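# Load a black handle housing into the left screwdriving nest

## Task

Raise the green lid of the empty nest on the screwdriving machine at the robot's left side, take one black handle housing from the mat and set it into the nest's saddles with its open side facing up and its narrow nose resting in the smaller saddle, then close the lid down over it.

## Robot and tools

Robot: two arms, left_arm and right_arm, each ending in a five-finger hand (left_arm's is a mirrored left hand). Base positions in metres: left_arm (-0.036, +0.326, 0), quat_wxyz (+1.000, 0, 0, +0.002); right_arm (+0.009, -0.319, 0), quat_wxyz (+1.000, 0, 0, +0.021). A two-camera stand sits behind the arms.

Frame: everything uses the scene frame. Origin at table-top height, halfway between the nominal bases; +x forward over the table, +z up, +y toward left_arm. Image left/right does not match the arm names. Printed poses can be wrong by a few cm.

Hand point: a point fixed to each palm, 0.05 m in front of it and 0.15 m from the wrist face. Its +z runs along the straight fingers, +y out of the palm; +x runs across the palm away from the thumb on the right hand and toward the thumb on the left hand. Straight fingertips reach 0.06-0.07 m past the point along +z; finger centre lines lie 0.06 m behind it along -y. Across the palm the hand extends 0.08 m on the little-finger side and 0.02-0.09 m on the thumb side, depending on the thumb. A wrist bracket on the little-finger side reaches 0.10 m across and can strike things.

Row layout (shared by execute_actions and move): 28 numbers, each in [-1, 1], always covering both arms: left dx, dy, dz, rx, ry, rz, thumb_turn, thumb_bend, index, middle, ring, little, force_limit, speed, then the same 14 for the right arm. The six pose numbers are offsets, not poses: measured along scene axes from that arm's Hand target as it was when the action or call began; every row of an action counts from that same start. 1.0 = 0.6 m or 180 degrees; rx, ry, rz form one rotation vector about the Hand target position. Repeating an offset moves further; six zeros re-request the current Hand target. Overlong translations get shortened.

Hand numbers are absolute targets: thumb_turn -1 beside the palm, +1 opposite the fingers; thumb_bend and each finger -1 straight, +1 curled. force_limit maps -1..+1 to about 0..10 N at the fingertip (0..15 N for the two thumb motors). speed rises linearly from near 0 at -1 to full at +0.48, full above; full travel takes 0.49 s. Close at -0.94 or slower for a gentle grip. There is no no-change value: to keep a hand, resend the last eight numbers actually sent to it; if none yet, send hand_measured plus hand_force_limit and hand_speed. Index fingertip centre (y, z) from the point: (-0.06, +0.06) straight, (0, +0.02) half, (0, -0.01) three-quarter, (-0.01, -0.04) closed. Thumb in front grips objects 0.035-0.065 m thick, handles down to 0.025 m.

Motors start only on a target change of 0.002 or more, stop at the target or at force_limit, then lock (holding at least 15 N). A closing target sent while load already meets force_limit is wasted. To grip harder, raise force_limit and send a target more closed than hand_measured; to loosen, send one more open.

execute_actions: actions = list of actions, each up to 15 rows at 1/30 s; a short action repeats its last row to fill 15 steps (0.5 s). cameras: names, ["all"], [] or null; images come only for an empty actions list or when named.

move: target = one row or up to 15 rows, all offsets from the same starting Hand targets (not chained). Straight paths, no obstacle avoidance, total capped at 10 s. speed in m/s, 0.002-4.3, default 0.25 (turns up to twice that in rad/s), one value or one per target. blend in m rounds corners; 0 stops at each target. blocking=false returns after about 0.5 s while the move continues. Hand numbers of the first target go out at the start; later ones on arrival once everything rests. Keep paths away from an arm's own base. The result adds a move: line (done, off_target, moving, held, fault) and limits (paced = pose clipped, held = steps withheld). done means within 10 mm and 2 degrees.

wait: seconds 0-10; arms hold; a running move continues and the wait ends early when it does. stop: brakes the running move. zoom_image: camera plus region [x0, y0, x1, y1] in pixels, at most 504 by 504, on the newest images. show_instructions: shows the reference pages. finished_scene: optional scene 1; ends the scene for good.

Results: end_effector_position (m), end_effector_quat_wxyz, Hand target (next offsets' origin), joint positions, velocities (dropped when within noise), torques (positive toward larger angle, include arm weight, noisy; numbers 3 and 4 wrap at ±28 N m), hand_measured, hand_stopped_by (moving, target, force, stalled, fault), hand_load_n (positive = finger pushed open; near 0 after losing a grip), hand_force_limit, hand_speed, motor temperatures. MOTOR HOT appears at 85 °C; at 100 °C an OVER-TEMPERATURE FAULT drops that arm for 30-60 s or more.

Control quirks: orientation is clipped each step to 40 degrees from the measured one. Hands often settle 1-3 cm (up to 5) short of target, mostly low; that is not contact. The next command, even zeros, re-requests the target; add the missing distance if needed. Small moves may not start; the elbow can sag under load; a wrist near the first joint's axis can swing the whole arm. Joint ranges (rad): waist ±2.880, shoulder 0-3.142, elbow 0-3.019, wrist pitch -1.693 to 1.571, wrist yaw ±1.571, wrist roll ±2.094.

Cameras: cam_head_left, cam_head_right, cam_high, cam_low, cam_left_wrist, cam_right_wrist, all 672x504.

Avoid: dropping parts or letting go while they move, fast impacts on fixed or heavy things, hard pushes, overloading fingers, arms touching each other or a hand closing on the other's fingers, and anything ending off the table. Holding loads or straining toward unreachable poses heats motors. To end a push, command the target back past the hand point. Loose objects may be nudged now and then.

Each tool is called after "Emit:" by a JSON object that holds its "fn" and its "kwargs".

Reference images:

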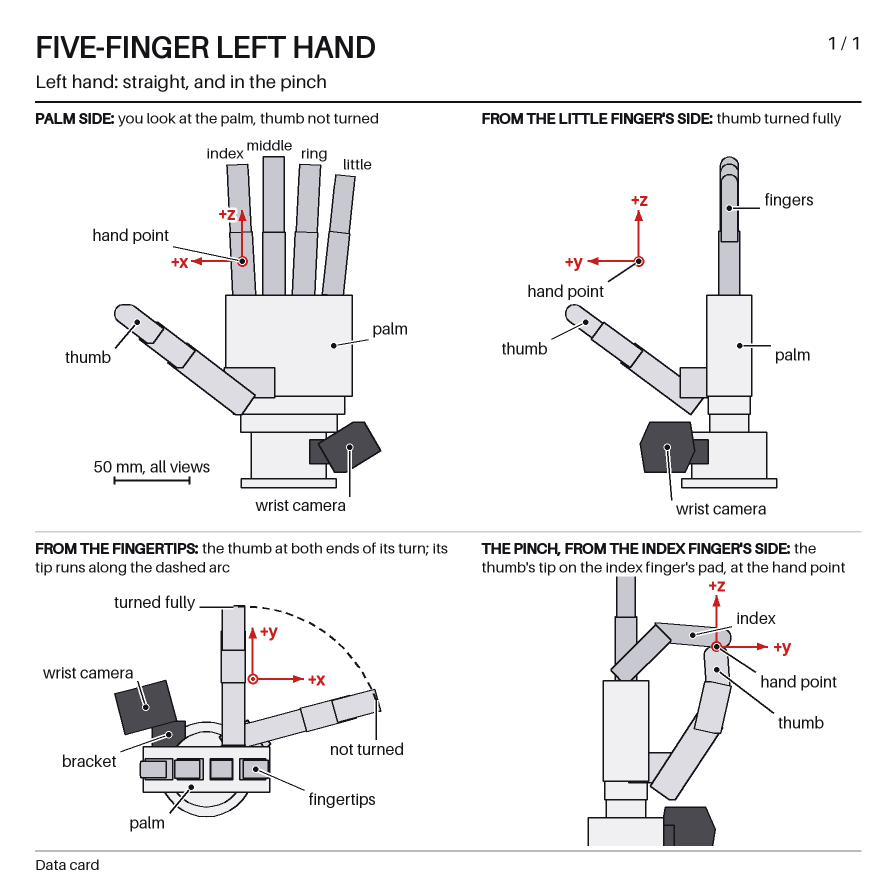

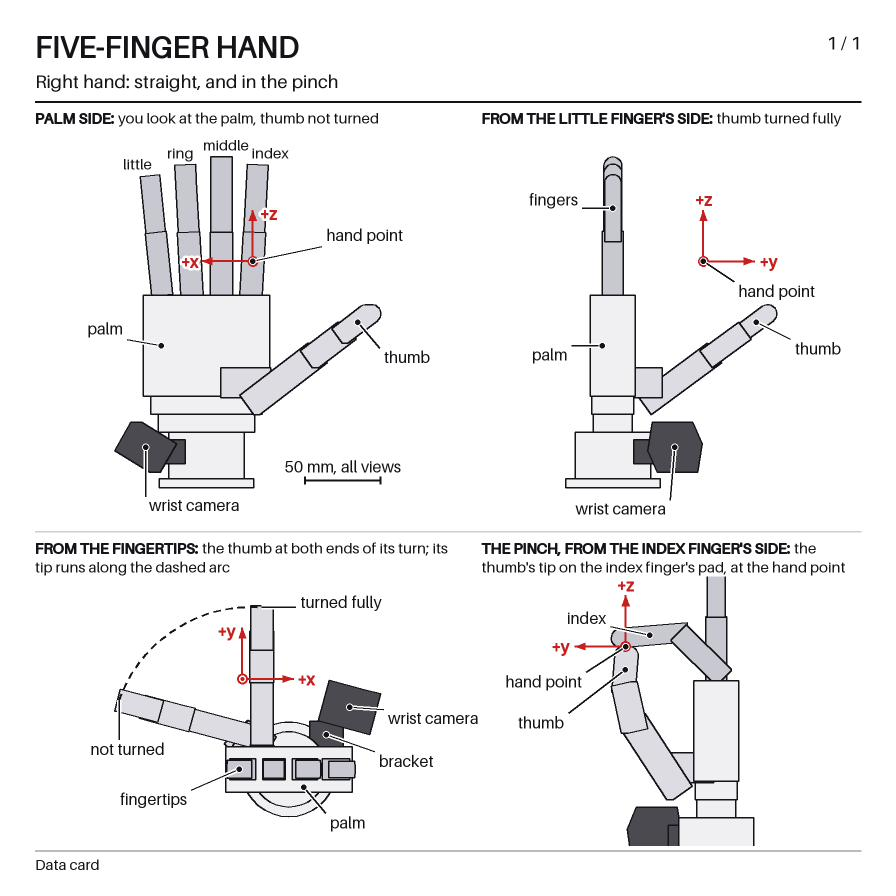

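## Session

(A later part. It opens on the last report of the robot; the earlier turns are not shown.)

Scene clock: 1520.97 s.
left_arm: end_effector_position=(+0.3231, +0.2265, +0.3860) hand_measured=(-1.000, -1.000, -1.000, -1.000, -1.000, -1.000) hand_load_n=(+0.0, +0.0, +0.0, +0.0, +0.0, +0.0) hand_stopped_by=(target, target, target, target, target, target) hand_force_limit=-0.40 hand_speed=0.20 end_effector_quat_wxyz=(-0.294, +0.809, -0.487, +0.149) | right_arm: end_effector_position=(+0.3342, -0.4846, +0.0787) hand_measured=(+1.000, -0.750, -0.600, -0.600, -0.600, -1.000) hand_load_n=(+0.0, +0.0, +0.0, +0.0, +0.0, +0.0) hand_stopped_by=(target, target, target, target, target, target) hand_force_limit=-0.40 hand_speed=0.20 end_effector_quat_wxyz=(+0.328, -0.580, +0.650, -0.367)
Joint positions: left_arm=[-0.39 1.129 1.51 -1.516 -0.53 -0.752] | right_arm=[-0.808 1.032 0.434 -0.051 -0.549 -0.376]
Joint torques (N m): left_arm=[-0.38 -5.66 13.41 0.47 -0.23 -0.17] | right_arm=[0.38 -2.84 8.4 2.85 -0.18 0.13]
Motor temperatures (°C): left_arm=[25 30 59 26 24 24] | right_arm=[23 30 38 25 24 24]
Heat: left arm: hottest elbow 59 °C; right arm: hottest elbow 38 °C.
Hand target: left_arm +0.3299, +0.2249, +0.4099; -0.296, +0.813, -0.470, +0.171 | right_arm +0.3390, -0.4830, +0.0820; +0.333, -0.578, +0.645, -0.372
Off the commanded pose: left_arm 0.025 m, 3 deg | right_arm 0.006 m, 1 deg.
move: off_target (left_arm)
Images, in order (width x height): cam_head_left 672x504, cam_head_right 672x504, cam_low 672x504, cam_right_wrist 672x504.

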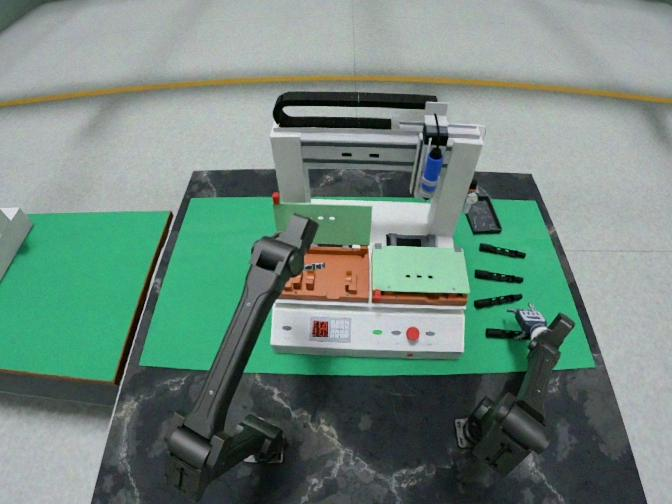

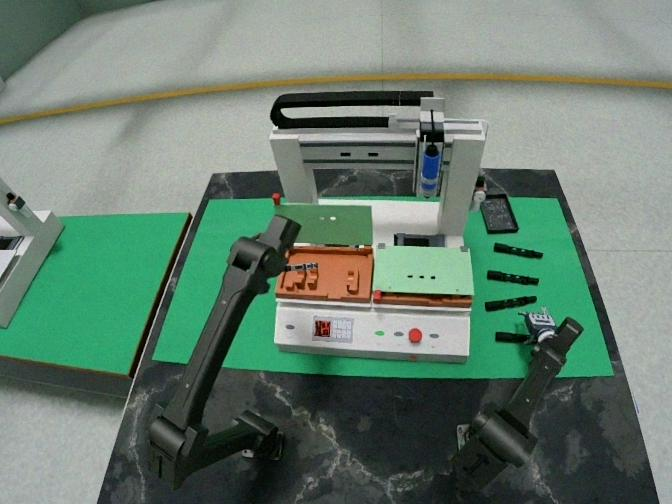

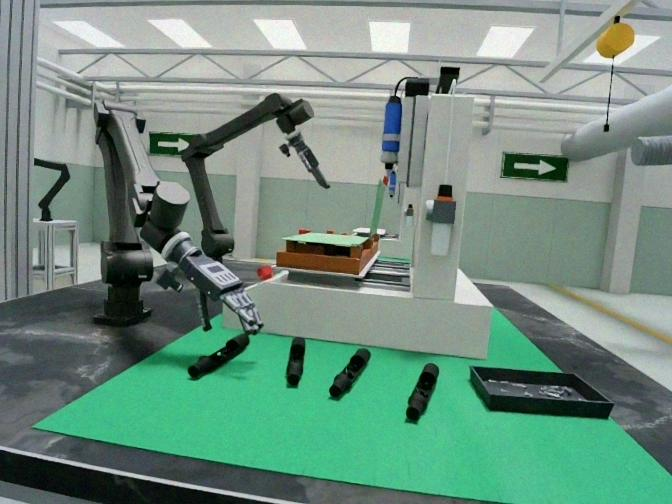

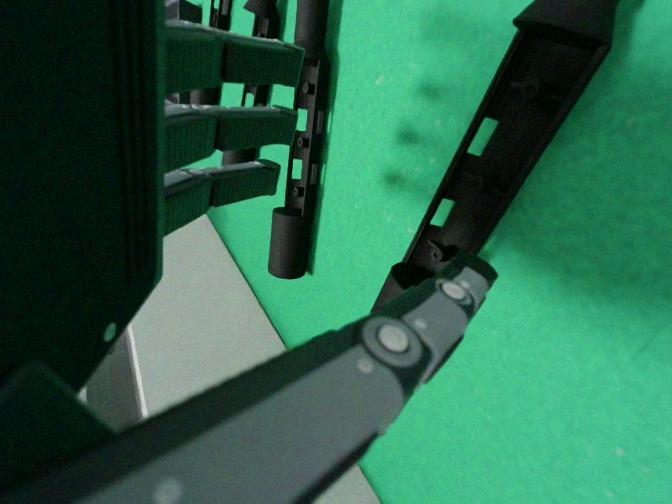

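Emit:
{"fn": "move", "kwargs": {"target": [0, 0.0, 0.0, 0, 0, 0, -1, -1, -1, -1, -1, -1, -0.4, 0.2, 0.001, -0.0117, -0.052, 0, 0, 0, 1, -0.75, -0.5, -0.5, -0.5, -1, -0.4, 0.2], "speed": 0.08, "cameras": ["cam_right_wrist", "cam_head_left", "cam_low"]}}

Emit:
{"fn": "zoom_image", "kwargs": {"camera": "cam_head_left", "region": [470, 280, 590, 380]}}

Emit:
{"fn": "zoom_image", "kwargs": {"camera": "cam_low", "region": [170, 280, 290, 400]}}

Scene clock: 1547.33 s.
left_arm: end_effector_position=(+0.3231, +0.2265, +0.3860) hand_measured=(-1.000, -1.000, -1.000, -1.000, -1.000, -1.000) hand_load_n=(+0.0, +0.0, +0.0, +0.0, +0.0, +0.0) hand_stopped_by=(target, target, target, target, target, target) hand_force_limit=-0.40 hand_speed=0.20 end_effector_quat_wxyz=(-0.294, +0.809, -0.487, +0.149) | right_arm: end_effector_position=(+0.3380, -0.4872, +0.0484) hand_measured=(+1.000, -0.750, -0.500, -0.500, -0.500, -1.000) hand_load_n=(+0.0, +0.0, +0.0, +0.0, +0.0, +0.0) hand_stopped_by=(target, target, target, target, target, target) hand_force_limit=-0.40 hand_speed=0.20 end_effector_quat_wxyz=(+0.330, -0.580, +0.649, -0.364)
Joint positions: left_arm=[-0.39 1.129 1.51 -1.516 -0.53 -0.752] | right_arm=[-0.808 1.139 0.398 0.089 -0.554 -0.376]
Joint torques (N m): left_arm=[-0.38 -5.71 13.42 0.49 -0.23 -0.18] | right_arm=[-1.49 -3.19 7.64 2.66 -0.53 -0.04]
Motor temperatures (°C): left_arm=[25 30 59 26 24 24] | right_arm=[23 29 37 25 24 24]
Heat: left arm: hottest elbow 59 °C; right arm: hottest elbow 37 °C.
Hand target: left_arm +0.3299, +0.2249, +0.4099; -0.296, +0.813, -0.470, +0.171 | right_arm +0.3396, -0.4900, +0.0508; +0.333, -0.578, +0.645, -0.372
Off the commanded pose: left_arm 0.025 m, 3 deg | right_arm 0.004 m, 1 deg.
move: off_target (left_arm)
Images, in order (width x height): cam_head_left 672x504, cam_low 672x504, cam_right_wrist 672x504.

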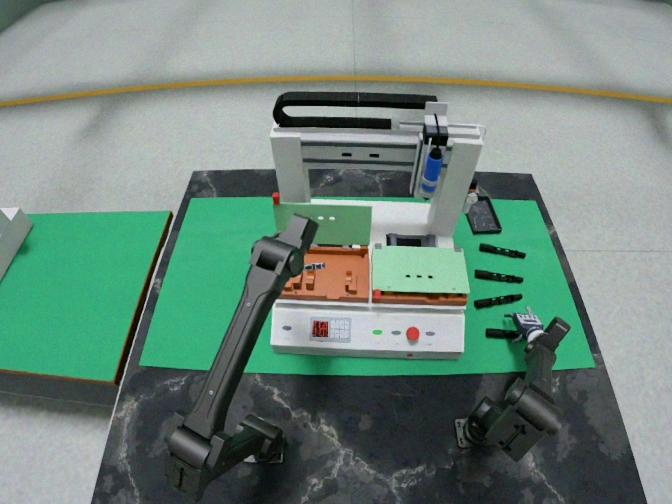

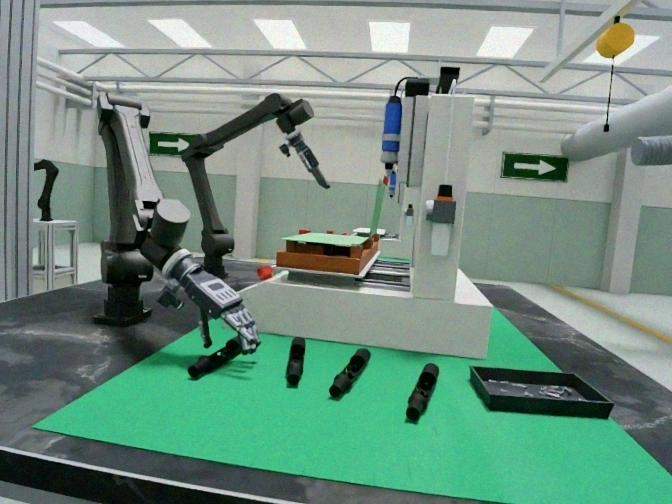

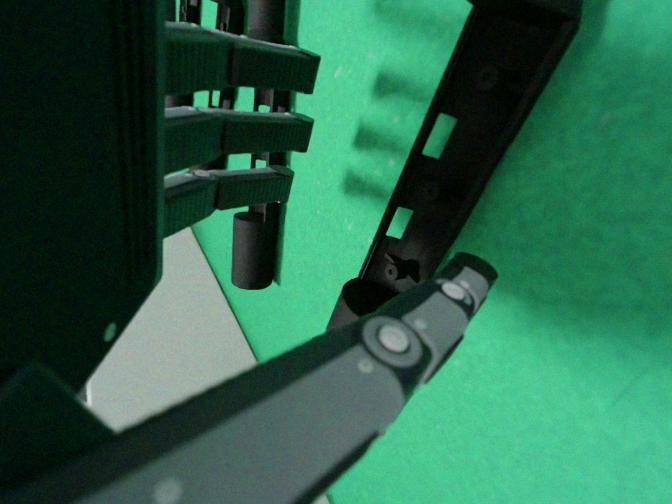

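Scaled by 4.200 from the camera's 672x504 image, which has a finer 960x720 frame.

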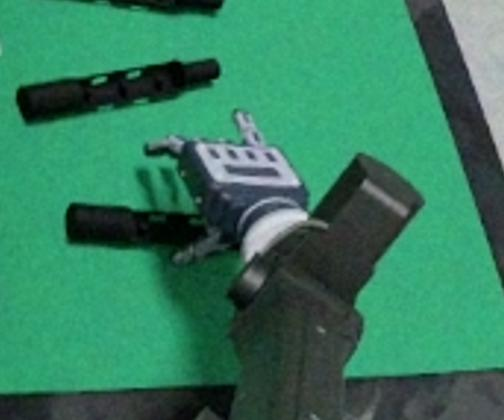

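Scaled by 4.200 from the camera's 672x504 image, which has a finer 960x720 frame.

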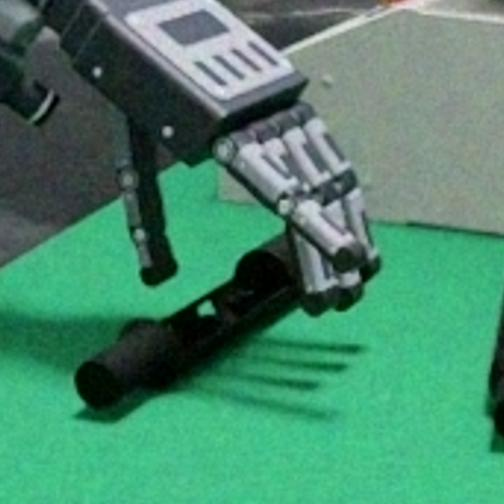

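Emit:
{"fn": "move", "kwargs": {"target": [0, 0.0, 0.0, 0, 0, 0, -1, -1, -1, -1, -1, -1, -0.4, 0.2, 0, 0, -0.04, 0, 0, 0, 1, -0.75, -0.5, -0.5, -0.5, -1, -0.4, 0.2], "speed": 0.05, "cameras": ["cam_right_wrist", "cam_head_left", "cam_low"]}}

Emit:
{"fn": "zoom_image", "kwargs": {"camera": "cam_low", "region": [170, 290, 290, 400]}}

Emit:
{"fn": "zoom_image", "kwargs": {"camera": "cam_head_left", "region": [470, 280, 590, 380]}}

Scene clock: 1573.53 s.
left_arm: end_effector_position=(+0.3231, +0.2265, +0.3860) hand_measured=(-1.000, -1.000, -1.000, -1.000, -1.000, -1.000) hand_load_n=(+0.0, +0.0, +0.0, +0.0, +0.0, +0.0) hand_stopped_by=(target, target, target, target, target, target) hand_force_limit=-0.40 hand_speed=0.20 end_effector_quat_wxyz=(-0.294, +0.809, -0.487, +0.149) | right_arm: end_effector_position=(+0.3382, -0.4877, +0.0278) hand_measured=(+1.000, -0.750, -0.500, -0.500, -0.500, -1.000) hand_load_n=(+1.0, +1.5, +0.0, +0.0, +0.0, +0.0) hand_stopped_by=(target, target, target, target, target, target) hand_force_limit=-0.40 hand_speed=0.20 end_effector_quat_wxyz=(+0.333, -0.577, +0.650, -0.366)
Joint positions: left_arm=[-0.39 1.129 1.51 -1.516 -0.53 -0.752] | right_arm=[-0.813 1.215 0.368 0.201 -0.56 -0.368]
Joint torques (N m): left_arm=[-0.32 -5.66 13.41 0.47 -0.22 -0.18] | right_arm=[-1.08 -2.49 6.91 2.69 -0.29 -0.12]
Motor temperatures (°C): left_arm=[25 30 59 26 24 24] | right_arm=[22 29 36 25 24 24]
Heat: left arm: hottest elbow 59 °C; right arm: hottest elbow 36 °C.
Hand target: left_arm +0.3299, +0.2249, +0.4099; -0.296, +0.813, -0.470, +0.171 | right_arm +0.3396, -0.4900, +0.0268; +0.333, -0.578, +0.645, -0.372
Off the commanded pose: left_arm 0.025 m, 3 deg | right_arm 0.003 m, 1 deg.
move: off_target (left_arm)
Images, in order (width x height): cam_head_left 672x504, cam_low 672x504, cam_right_wrist 672x504.

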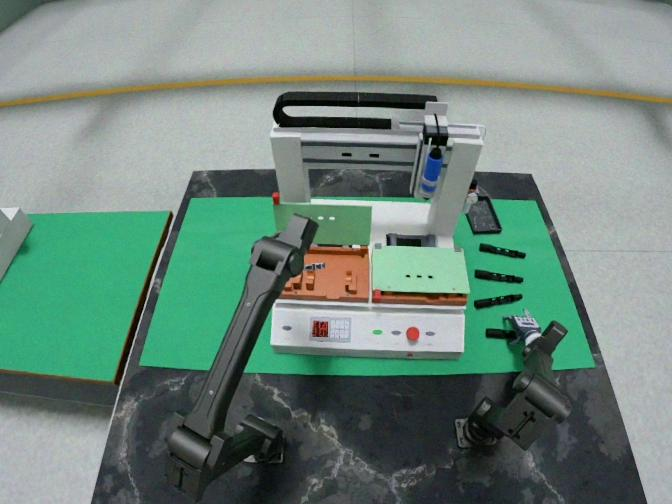

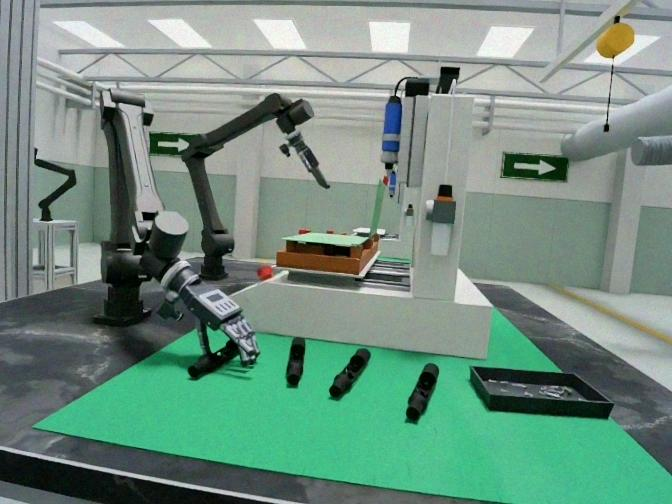

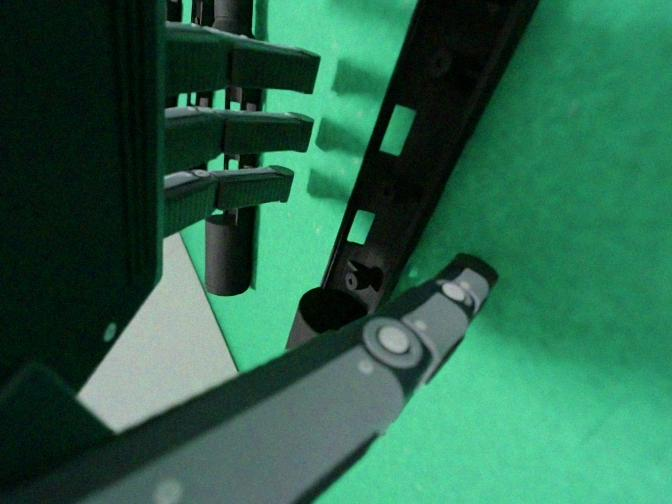

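Scaled by 4.200 from the camera's 672x504 image, which has a finer 960x720 frame.

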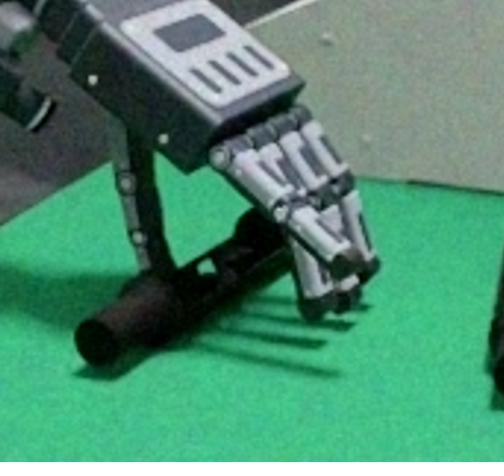

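Scaled by 4.200 from the camera's 672x504 image, which has a finer 960x720 frame.

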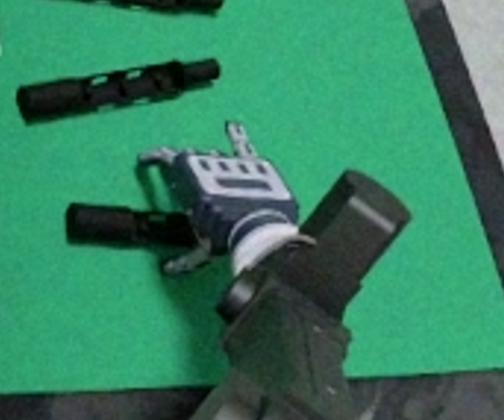

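Emit:
{"fn": "move", "kwargs": {"target": [[0, 0.0, 0.0, 0, 0, 0, -1, -1, -1, -1, -1, -1, -0.4, 0.2, -0.01, 0.002, 0.008, 0, 0, 0, 1, -0.75, -0.5, -0.5, -0.5, -1, -0.4, 0.2],[0, 0.0, 0.0, 0, 0, 0, -1, -1, -1, -1, -1, -1, -0.4, 0.2, -0.01, 0.002, 0.004, 0, 0, 0, 1, -0.5, -0.2, -0.2, -0.5, -1, -0.6, -0.7]], "speed": 0.05, "cameras": ["cam_right_wrist", "cam_head_left", "cam_low"]}}

Emit:
{"fn": "zoom_image", "kwargs": {"camera": "cam_low", "region": [170, 290, 290, 400]}}

Emit:
{"fn": "zoom_image", "kwargs": {"camera": "cam_head_left", "region": [470, 280, 590, 380]}}

Scene clock: 1608.83 s.
left_arm: end_effector_position=(+0.3231, +0.2265, +0.3860) hand_measured=(-1.000, -1.000, -1.000, -1.000, -1.000, -1.000) hand_load_n=(+0.0, +0.0, +0.0, +0.0, +0.0, +0.0) hand_stopped_by=(target, target, target, target, target, target) hand_force_limit=-0.40 hand_speed=0.20 end_effector_quat_wxyz=(-0.294, +0.809, -0.487, +0.149) | right_arm: end_effector_position=(+0.3368, -0.4862, +0.0291) hand_measured=(+1.000, -0.500, -0.200, -0.200, -0.500, -1.000) hand_load_n=(+0.0, +0.0, +0.0, +0.0, +0.0, +0.0) hand_stopped_by=(target, target, target, target, target, target) hand_force_limit=-0.60 hand_speed=-0.70 end_effector_quat_wxyz=(+0.335, -0.577, +0.648, -0.368)
Joint positions: left_arm=[-0.39 1.129 1.51 -1.516 -0.53 -0.752] | right_arm=[-0.815 1.204 0.362 0.201 -0.565 -0.37]
Joint torques (N m): left_arm=[-0.32 -5.66 13.42 0.49 -0.23 -0.18] | right_arm=[-2.08 -3.31 6.5 1.89 -0.55 -0.13]
Motor temperatures (°C): left_arm=[25 30 60 26 24 24] | right_arm=[22 29 36 25 24 24]
Heat: left arm: hottest elbow 60 °C; right arm: hottest elbow 36 °C.
Hand target: left_arm +0.3299, +0.2249, +0.4099; -0.296, +0.813, -0.470, +0.171 | right_arm +0.3336, -0.4888, +0.0292; +0.333, -0.578, +0.645, -0.372
Off the commanded pose: left_arm 0.025 m, 3 deg | right_arm 0.004 m, 1 deg.
move: off_target (left_arm)
Images, in order (width x height): cam_head_left 672x504, cam_low 672x504, cam_right_wrist 672x504.

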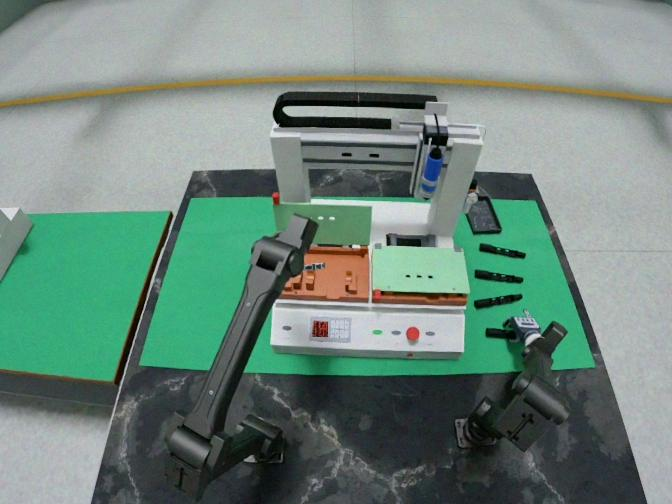

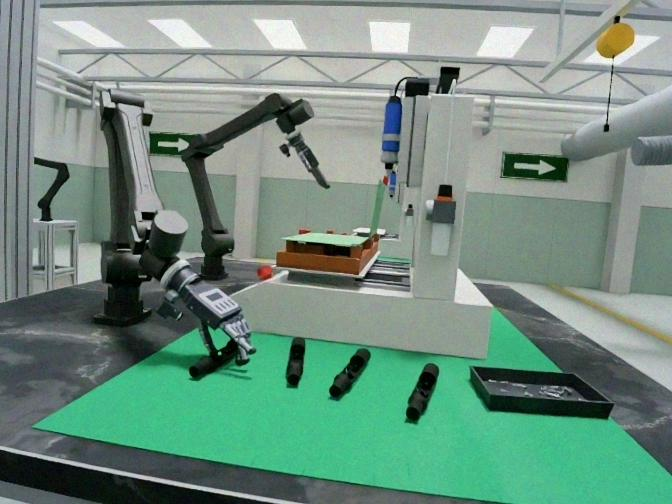

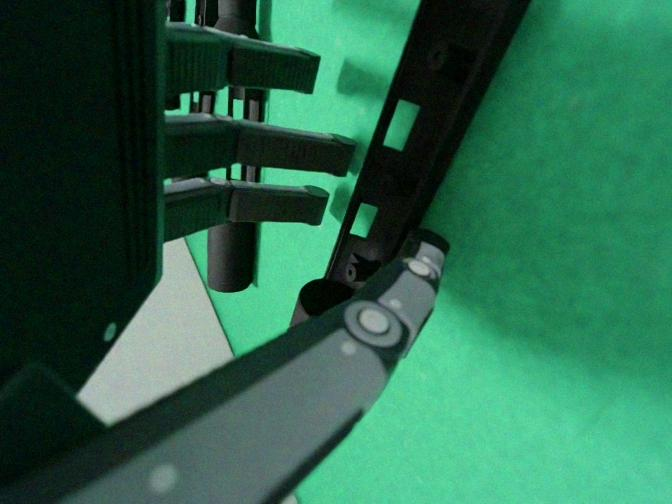

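Scaled by 4.200 from the camera's 672x504 image, which has a finer 960x720 frame.

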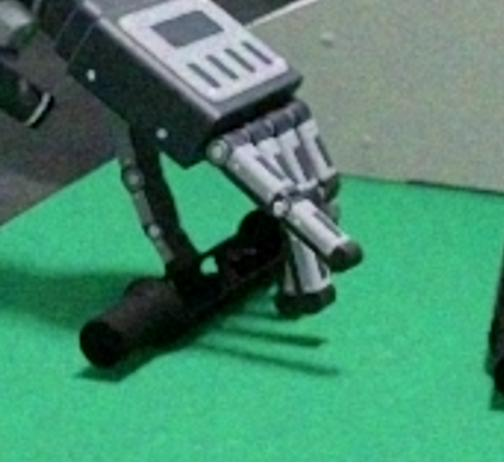

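Scaled by 4.200 from the camera's 672x504 image, which has a finer 960x720 frame.

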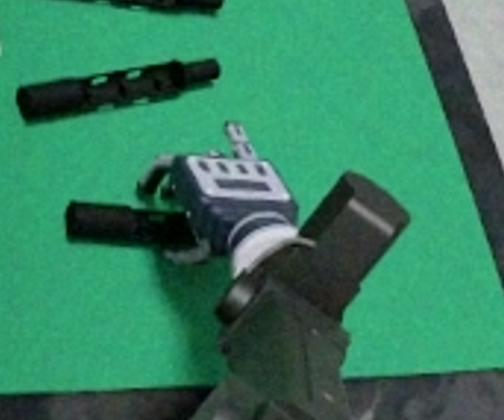

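Emit:
{"fn": "move", "kwargs": {"target": [0, 0.0, 0.0, 0, 0, 0, -1, -1, -1, -1, -1, -1, -0.4, 0.2, 0, 0, 0, 0, 0, 0, 1, -0.5, 0.3, 0.3, -0.5, -1, -0.5, -0.85], "speed": 0.05, "cameras": ["cam_right_wrist", "cam_head_left", "cam_low"]}}

Emit:
{"fn": "zoom_image", "kwargs": {"camera": "cam_low", "region": [170, 290, 290, 400]}}

Scene clock: 1624.53 s.
left_arm: end_effector_position=(+0.3231, +0.2265, +0.3860) hand_measured=(-1.000, -1.000, -1.000, -1.000, -1.000, -1.000) hand_load_n=(+0.0, +0.0, +0.0, +0.0, +0.0, +0.0) hand_stopped_by=(target, target, target, target, target, target) hand_force_limit=-0.40 hand_speed=0.20 end_effector_quat_wxyz=(-0.294, +0.809, -0.487, +0.149) | right_arm: end_effector_position=(+0.3368, -0.4862, +0.0291) hand_measured=(+1.000, -0.502, +0.048, +0.034, -0.500, -1.000) hand_load_n=(-1.0, +6.5, +4.5, +3.5, +0.0, +0.0) hand_stopped_by=(target, target, force, force, target, target) hand_force_limit=-0.50 hand_speed=-0.85 end_effector_quat_wxyz=(+0.335, -0.577, +0.648, -0.368)
Joint positions: left_arm=[-0.39 1.129 1.51 -1.516 -0.53 -0.752] | right_arm=[-0.815 1.204 0.362 0.201 -0.565 -0.37]
Joint torques (N m): left_arm=[-0.38 -5.71 13.41 0.47 -0.23 -0.18] | right_arm=[-2.67 -3.6 6.6 1.77 -0.54 -0.11]
Motor temperatures (°C): left_arm=[25 30 60 26 24 24] | right_arm=[22 29 35 25 24 24]
Heat: left arm: hottest elbow 60 °C; right arm: hottest elbow 35 °C.
Hand target: left_arm +0.3299, +0.2249, +0.4099; -0.296, +0.813, -0.470, +0.171 | right_arm +0.3336, -0.4888, +0.0292; +0.333, -0.578, +0.645, -0.372
Off the commanded pose: left_arm 0.025 m, 3 deg | right_arm 0.004 m, 1 deg.
move: off_target (left_arm)
Images, in order (width x height): cam_head_left 672x504, cam_low 672x504, cam_right_wrist 672x504.

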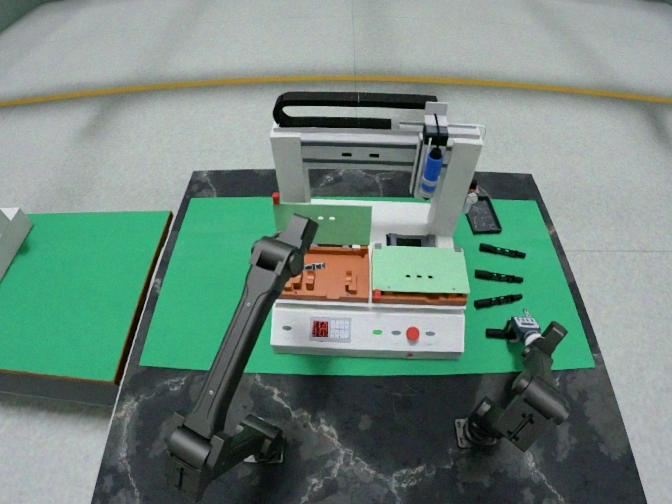

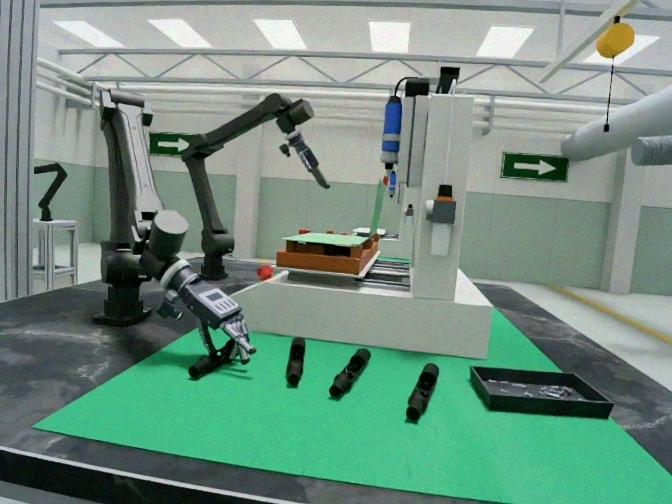

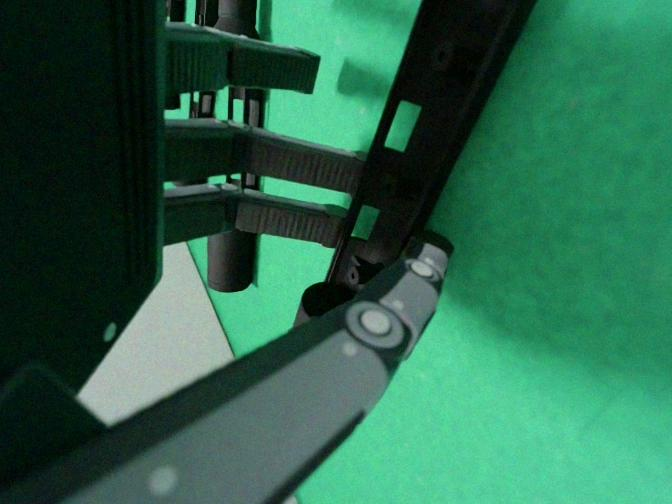

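Scaled by 4.200 from the camera's 672x504 image, which has a finer 960x720 frame.

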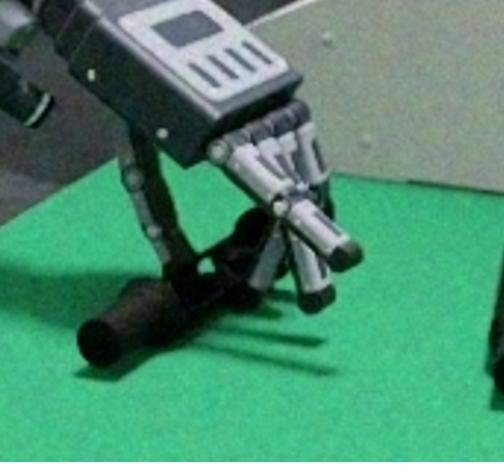

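Emit:
{"fn": "zoom_image", "kwargs": {"camera": "cam_right_wrist", "region": [280, 60, 560, 340]}}

Scaled by 1.800 from the camera's 672x504 image, which has a finer 960x720 frame.

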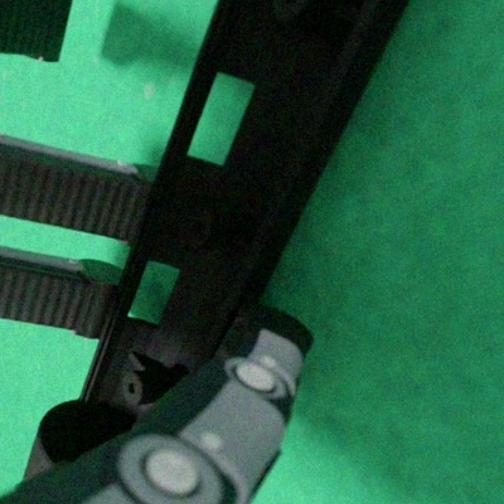

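Emit:
{"fn": "move", "kwargs": {"target": [0, 0.0, 0.0, 0, 0, 0, -1, -1, -1, -1, -1, -1, -0.4, 0.2, 0, 0, 0.08, 0, 0, 0, 1, -0.5, 0.3, 0.3, -0.5, -1, -0.5, -0.85], "speed": 0.05, "cameras": ["cam_right_wrist", "cam_head_left", "cam_low"]}}

Emit:
{"fn": "zoom_image", "kwargs": {"camera": "cam_low", "region": [170, 270, 290, 380]}}

Scene clock: 1638.17 s.
left_arm: end_effector_position=(+0.3231, +0.2265, +0.3860) hand_measured=(-1.000, -1.000, -1.000, -1.000, -1.000, -1.000) hand_load_n=(-0.5, +0.0, +0.0, +0.0, +0.0, +0.0) hand_stopped_by=(target, target, target, target, target, target) hand_force_limit=-0.40 hand_speed=0.20 end_effector_quat_wxyz=(-0.294, +0.809, -0.487, +0.149) | right_arm: end_effector_position=(+0.3199, -0.4699, +0.0517) hand_measured=(+1.000, -0.502, +0.048, +0.034, -0.500, -1.000) hand_load_n=(-1.5, +7.0, +4.5, +3.5, +0.0, +0.0) hand_stopped_by=(target, target, force, force, target, target) hand_force_limit=-0.50 hand_speed=-0.85 end_effector_quat_wxyz=(+0.333, -0.579, +0.660, -0.345)
Joint positions: left_arm=[-0.39 1.129 1.51 -1.516 -0.53 -0.752] | right_arm=[-0.815 1.052 0.374 -0.016 -0.565 -0.373]
Joint torques (N m): left_arm=[-0.32 -5.66 13.41 0.47 -0.23 -0.17] | right_arm=[-1.96 -3.55 12.7 1.36 -0.6 -0.11]
Motor temperatures (°C): left_arm=[25 30 60 26 24 24] | right_arm=[22 29 35 25 24 24]
Heat: left arm: hottest elbow 60 °C; right arm: hottest elbow 35 °C.
Hand target: left_arm +0.3299, +0.2249, +0.4099; -0.296, +0.813, -0.470, +0.171 | right_arm +0.3336, -0.4888, +0.0772; +0.333, -0.578, +0.645, -0.372
Off the commanded pose: left_arm 0.025 m, 3 deg | right_arm 0.035 m, 4 deg.
move: off_target (left_arm, right_arm)
Images, in order (width x height): cam_head_left 672x504, cam_low 672x504, cam_right_wrist 672x504.

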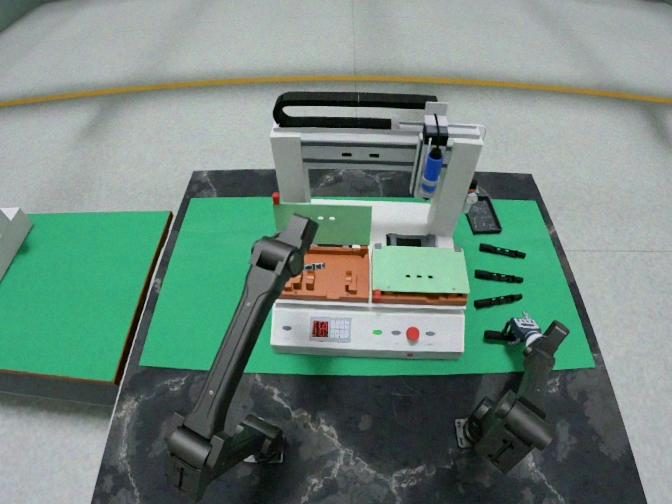

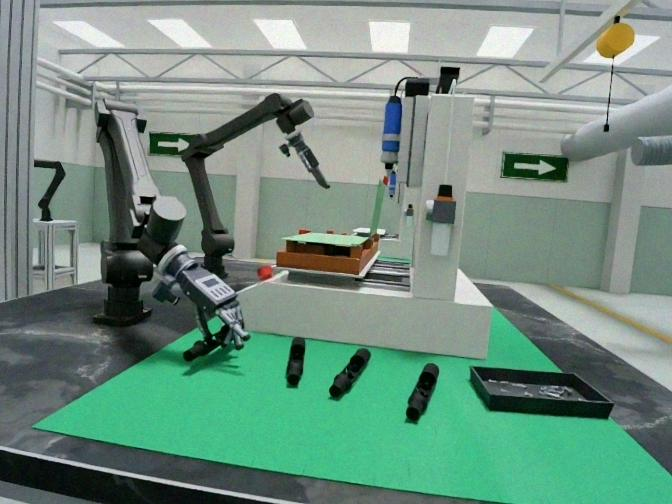

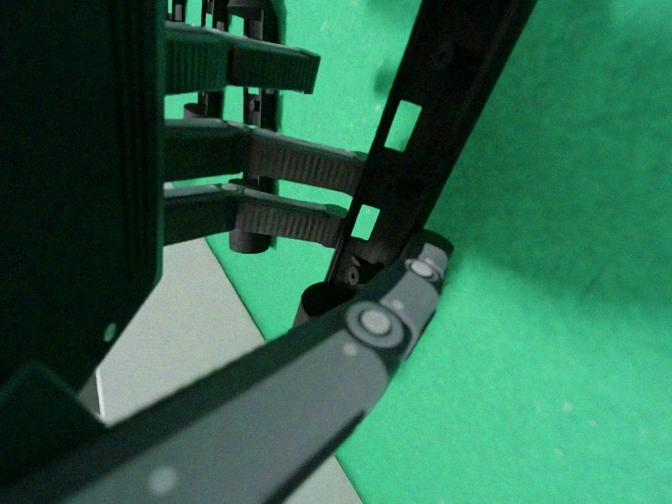

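Scaled by 4.200 from the camera's 672x504 image, which has a finer 960x720 frame.

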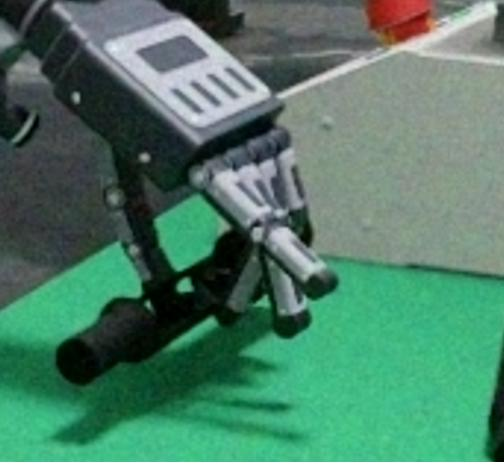

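Emit:
{"fn": "move", "kwargs": {"target": [0, 0.0, 0.0, 0, 0, 0, -1, -1, -1, -1, -1, -1, -0.4, 0.2, -0.03, 0.05, 0.25, 0, 0, 0, 1, -0.5, 0.3, 0.3, -0.5, -1, -0.5, -0.85], "speed": 0.1, "cameras": ["cam_right_wrist", "cam_low"]}}

Scene clock: 1664.27 s.
left_arm: end_effector_position=(+0.3231, +0.2265, +0.3860) hand_measured=(-1.000, -1.000, -1.000, -1.000, -1.000, -1.000) hand_load_n=(+0.0, +0.0, +0.0, +0.0, +0.0, +0.0) hand_stopped_by=(target, target, target, target, target, target) hand_force_limit=-0.40 hand_speed=0.20 end_effector_quat_wxyz=(-0.294, +0.809, -0.487, +0.149) | right_arm: end_effector_position=(+0.3036, -0.4580, +0.1946) hand_measured=(+1.000, -0.502, +0.048, +0.034, -0.500, -1.000) hand_load_n=(-1.5, +6.5, +4.5, +3.5, +0.0, +0.0) hand_stopped_by=(target, target, force, force, target, target) hand_force_limit=-0.50 hand_speed=-0.85 end_effector_quat_wxyz=(+0.326, -0.576, +0.662, -0.352)
Joint positions: left_arm=[-0.39 1.129 1.51 -1.516 -0.53 -0.752] | right_arm=[-0.815 0.738 0.635 -0.582 -0.546 -0.371]
Joint torques (N m): left_arm=[-0.44 -5.77 13.42 0.5 -0.23 -0.17] | right_arm=[0.32 -1.03 15.38 1.28 -0.17 0.13]
Motor temperatures (°C): left_arm=[25 30 60 26 24 24] | right_arm=[22 29 40 24 24 24]
Heat: left arm: hottest elbow 60 °C; right arm: hottest elbow 40 °C.
Hand target: left_arm +0.3299, +0.2249, +0.4099; -0.296, +0.813, -0.470, +0.171 | right_arm +0.3156, -0.4588, +0.2272; +0.333, -0.578, +0.645, -0.372
Off the commanded pose: left_arm 0.025 m, 3 deg | right_arm 0.035 m, 3 deg.
move: off_target (left_arm, right_arm)
Images, in order (width x height): cam_low 672x504, cam_right_wrist 672x504.

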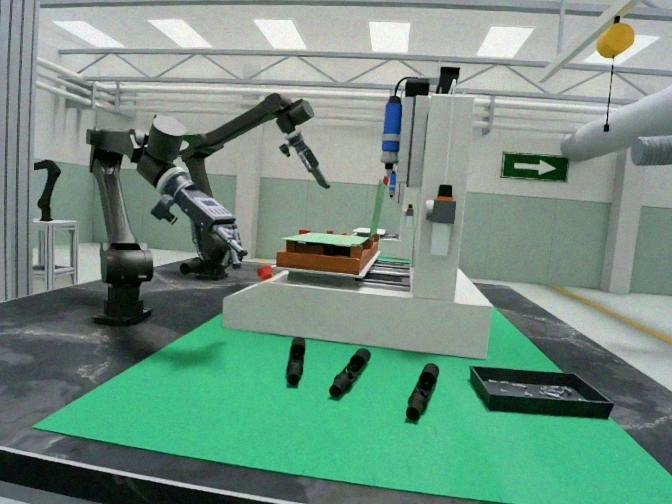

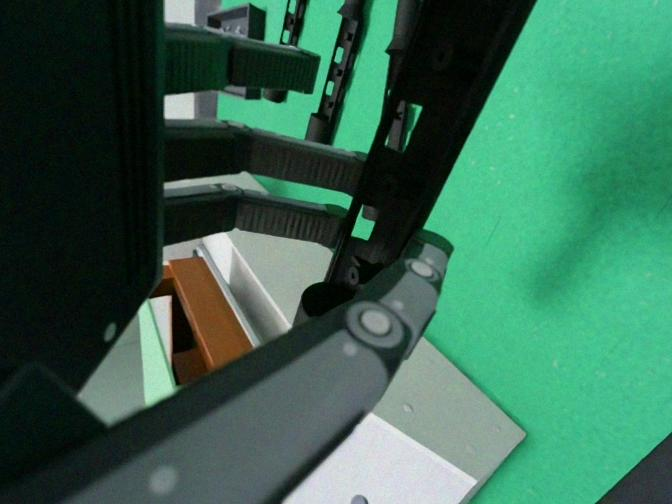

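Emit:
{"fn": "move", "kwargs": {"target": [[0, 0.0, 0.0, 0, 0, 0, -1, -1, -1, -1, -1, -1, -0.4, 0.2, -0.076, 0.398, 0.02, 0, 0, 0.257, 1, -0.5, 0.3, 0.3, -0.5, -1, -0.5, -0.85],[0, 0.0, 0.0, 0, 0, 0, -1, -1, -1, -1, -1, -1, -0.4, 0.2, -0.376, 0.765, -0.03, 0, 0, 0.535, 1, -0.5, 0.3, 0.3, -0.5, -1, -0.5, -0.85]], "speed": 0.12, "blend": 0.05, "cameras": ["cam_right_wrist", "cam_head_left", "cam_head_right", "cam_low"]}}

Scene clock: 1681.77 s.
left_arm: end_effector_position=(+0.3231, +0.2265, +0.3860) hand_measured=(-1.000, -1.000, -1.000, -1.000, -1.000, -1.000) hand_load_n=(-0.5, +0.0, +0.0, +0.0, +0.0, +0.0) hand_stopped_by=(target, target, target, target, target, target) hand_force_limit=-0.40 hand_speed=0.20 end_effector_quat_wxyz=(-0.294, +0.809, -0.487, +0.149) | right_arm: end_effector_position=(+0.0893, -0.0079, +0.1959) hand_measured=(+1.000, -0.502, +0.048, +0.034, -0.500, -1.000) hand_load_n=(-1.0, +6.5, +4.5, +3.5, +0.0, +0.0) hand_stopped_by=(target, target, force, force, target, target) hand_force_limit=-0.50 hand_speed=-0.85 end_effector_quat_wxyz=(-0.484, +0.875, -0.003, -0.004)
Joint positions: left_arm=[-0.39 1.129 1.51 -1.516 -0.53 -0.752] | right_arm=[0.97 0.682 0.609 -0.565 -0.471 -0.313]
Joint torques (N m): left_arm=[-0.38 -5.71 13.41 0.51 -0.23 -0.18] | right_arm=[0.03 -0.15 11.44 2.69 -0.17 0.07]
Motor temperatures (°C): left_arm=[25 30 60 26 24 24] | right_arm=[22 29 42 24 24 24]
Heat: left arm: hottest elbow 60 °C; right arm: hottest elbow 42 °C.
Hand target: left_arm +0.3299, +0.2249, +0.4099; -0.296, +0.813, -0.470, +0.171 | right_arm +0.0900, +0.0002, +0.2092; -0.500, +0.866, +0.000, +0.000
Off the commanded pose: left_arm 0.025 m, 3 deg | right_arm 0.016 m, 2 deg.
move: off_target (left_arm, right_arm)
Images, in order (width x height): cam_head_left 672x504, cam_head_right 672x504, cam_low 672x504, cam_right_wrist 672x504.

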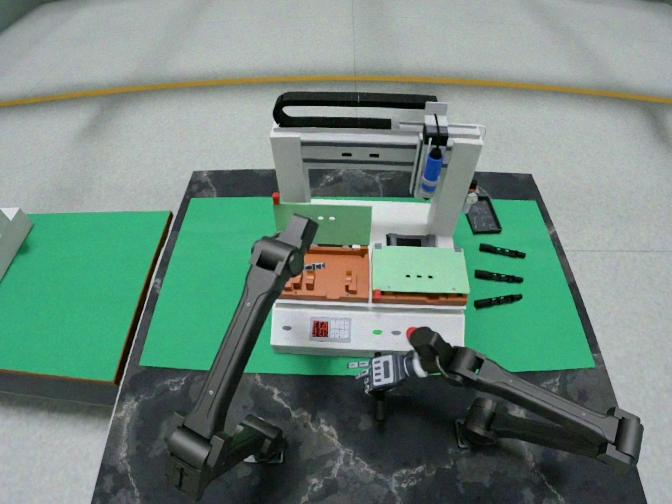

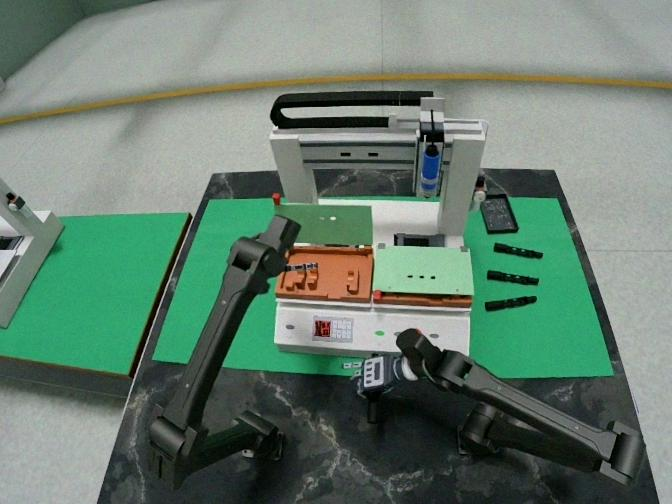

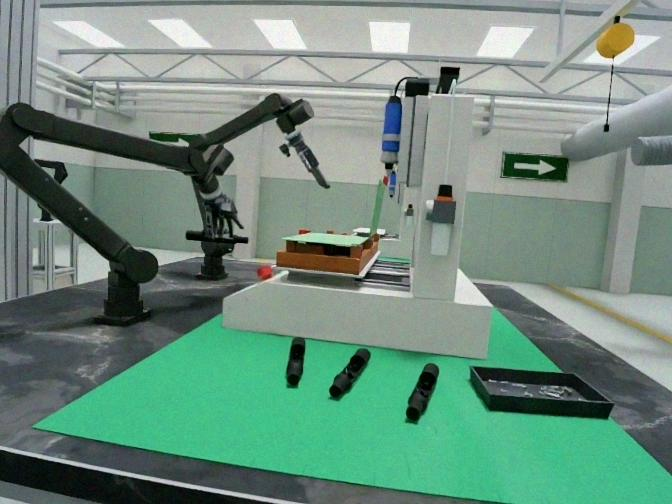

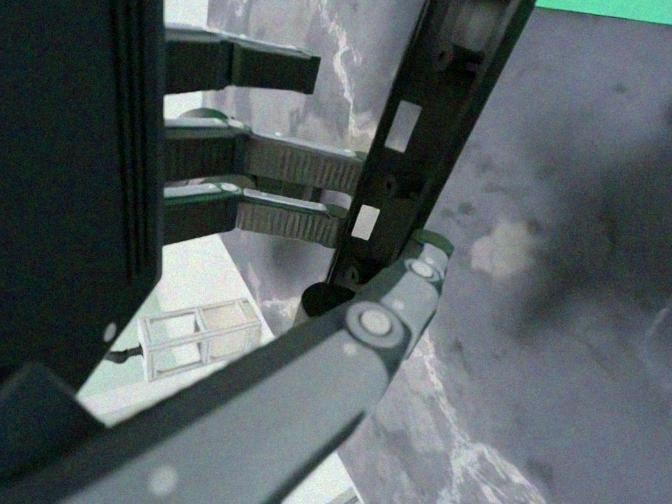

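Emit:
{"fn": "zoom_image", "kwargs": {"camera": "cam_head_left", "region": [320, 330, 460, 450]}}

Emit:
{"fn": "zoom_image", "kwargs": {"camera": "cam_low", "region": [150, 180, 290, 290]}}

Scaled by 3.600 from the camera's 672x504 image, which has a finer 960x720 frame.

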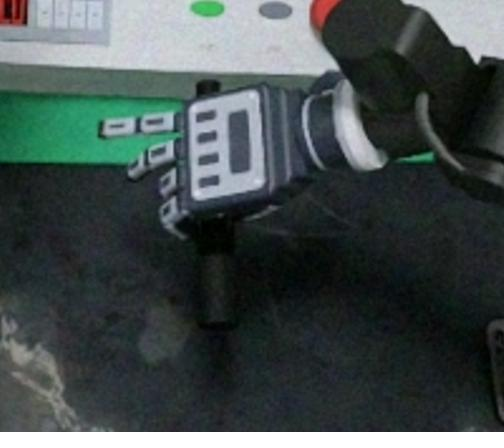

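Scaled by 3.600 from the camera's 672x504 image, which has a finer 960x720 frame.

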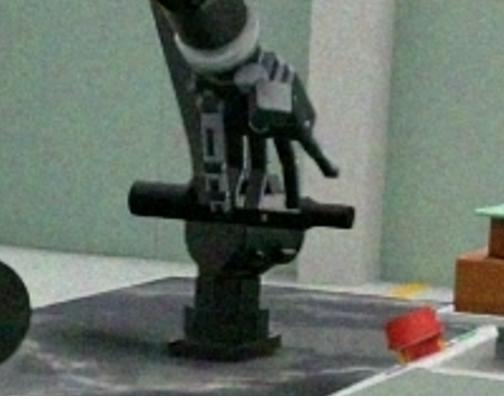

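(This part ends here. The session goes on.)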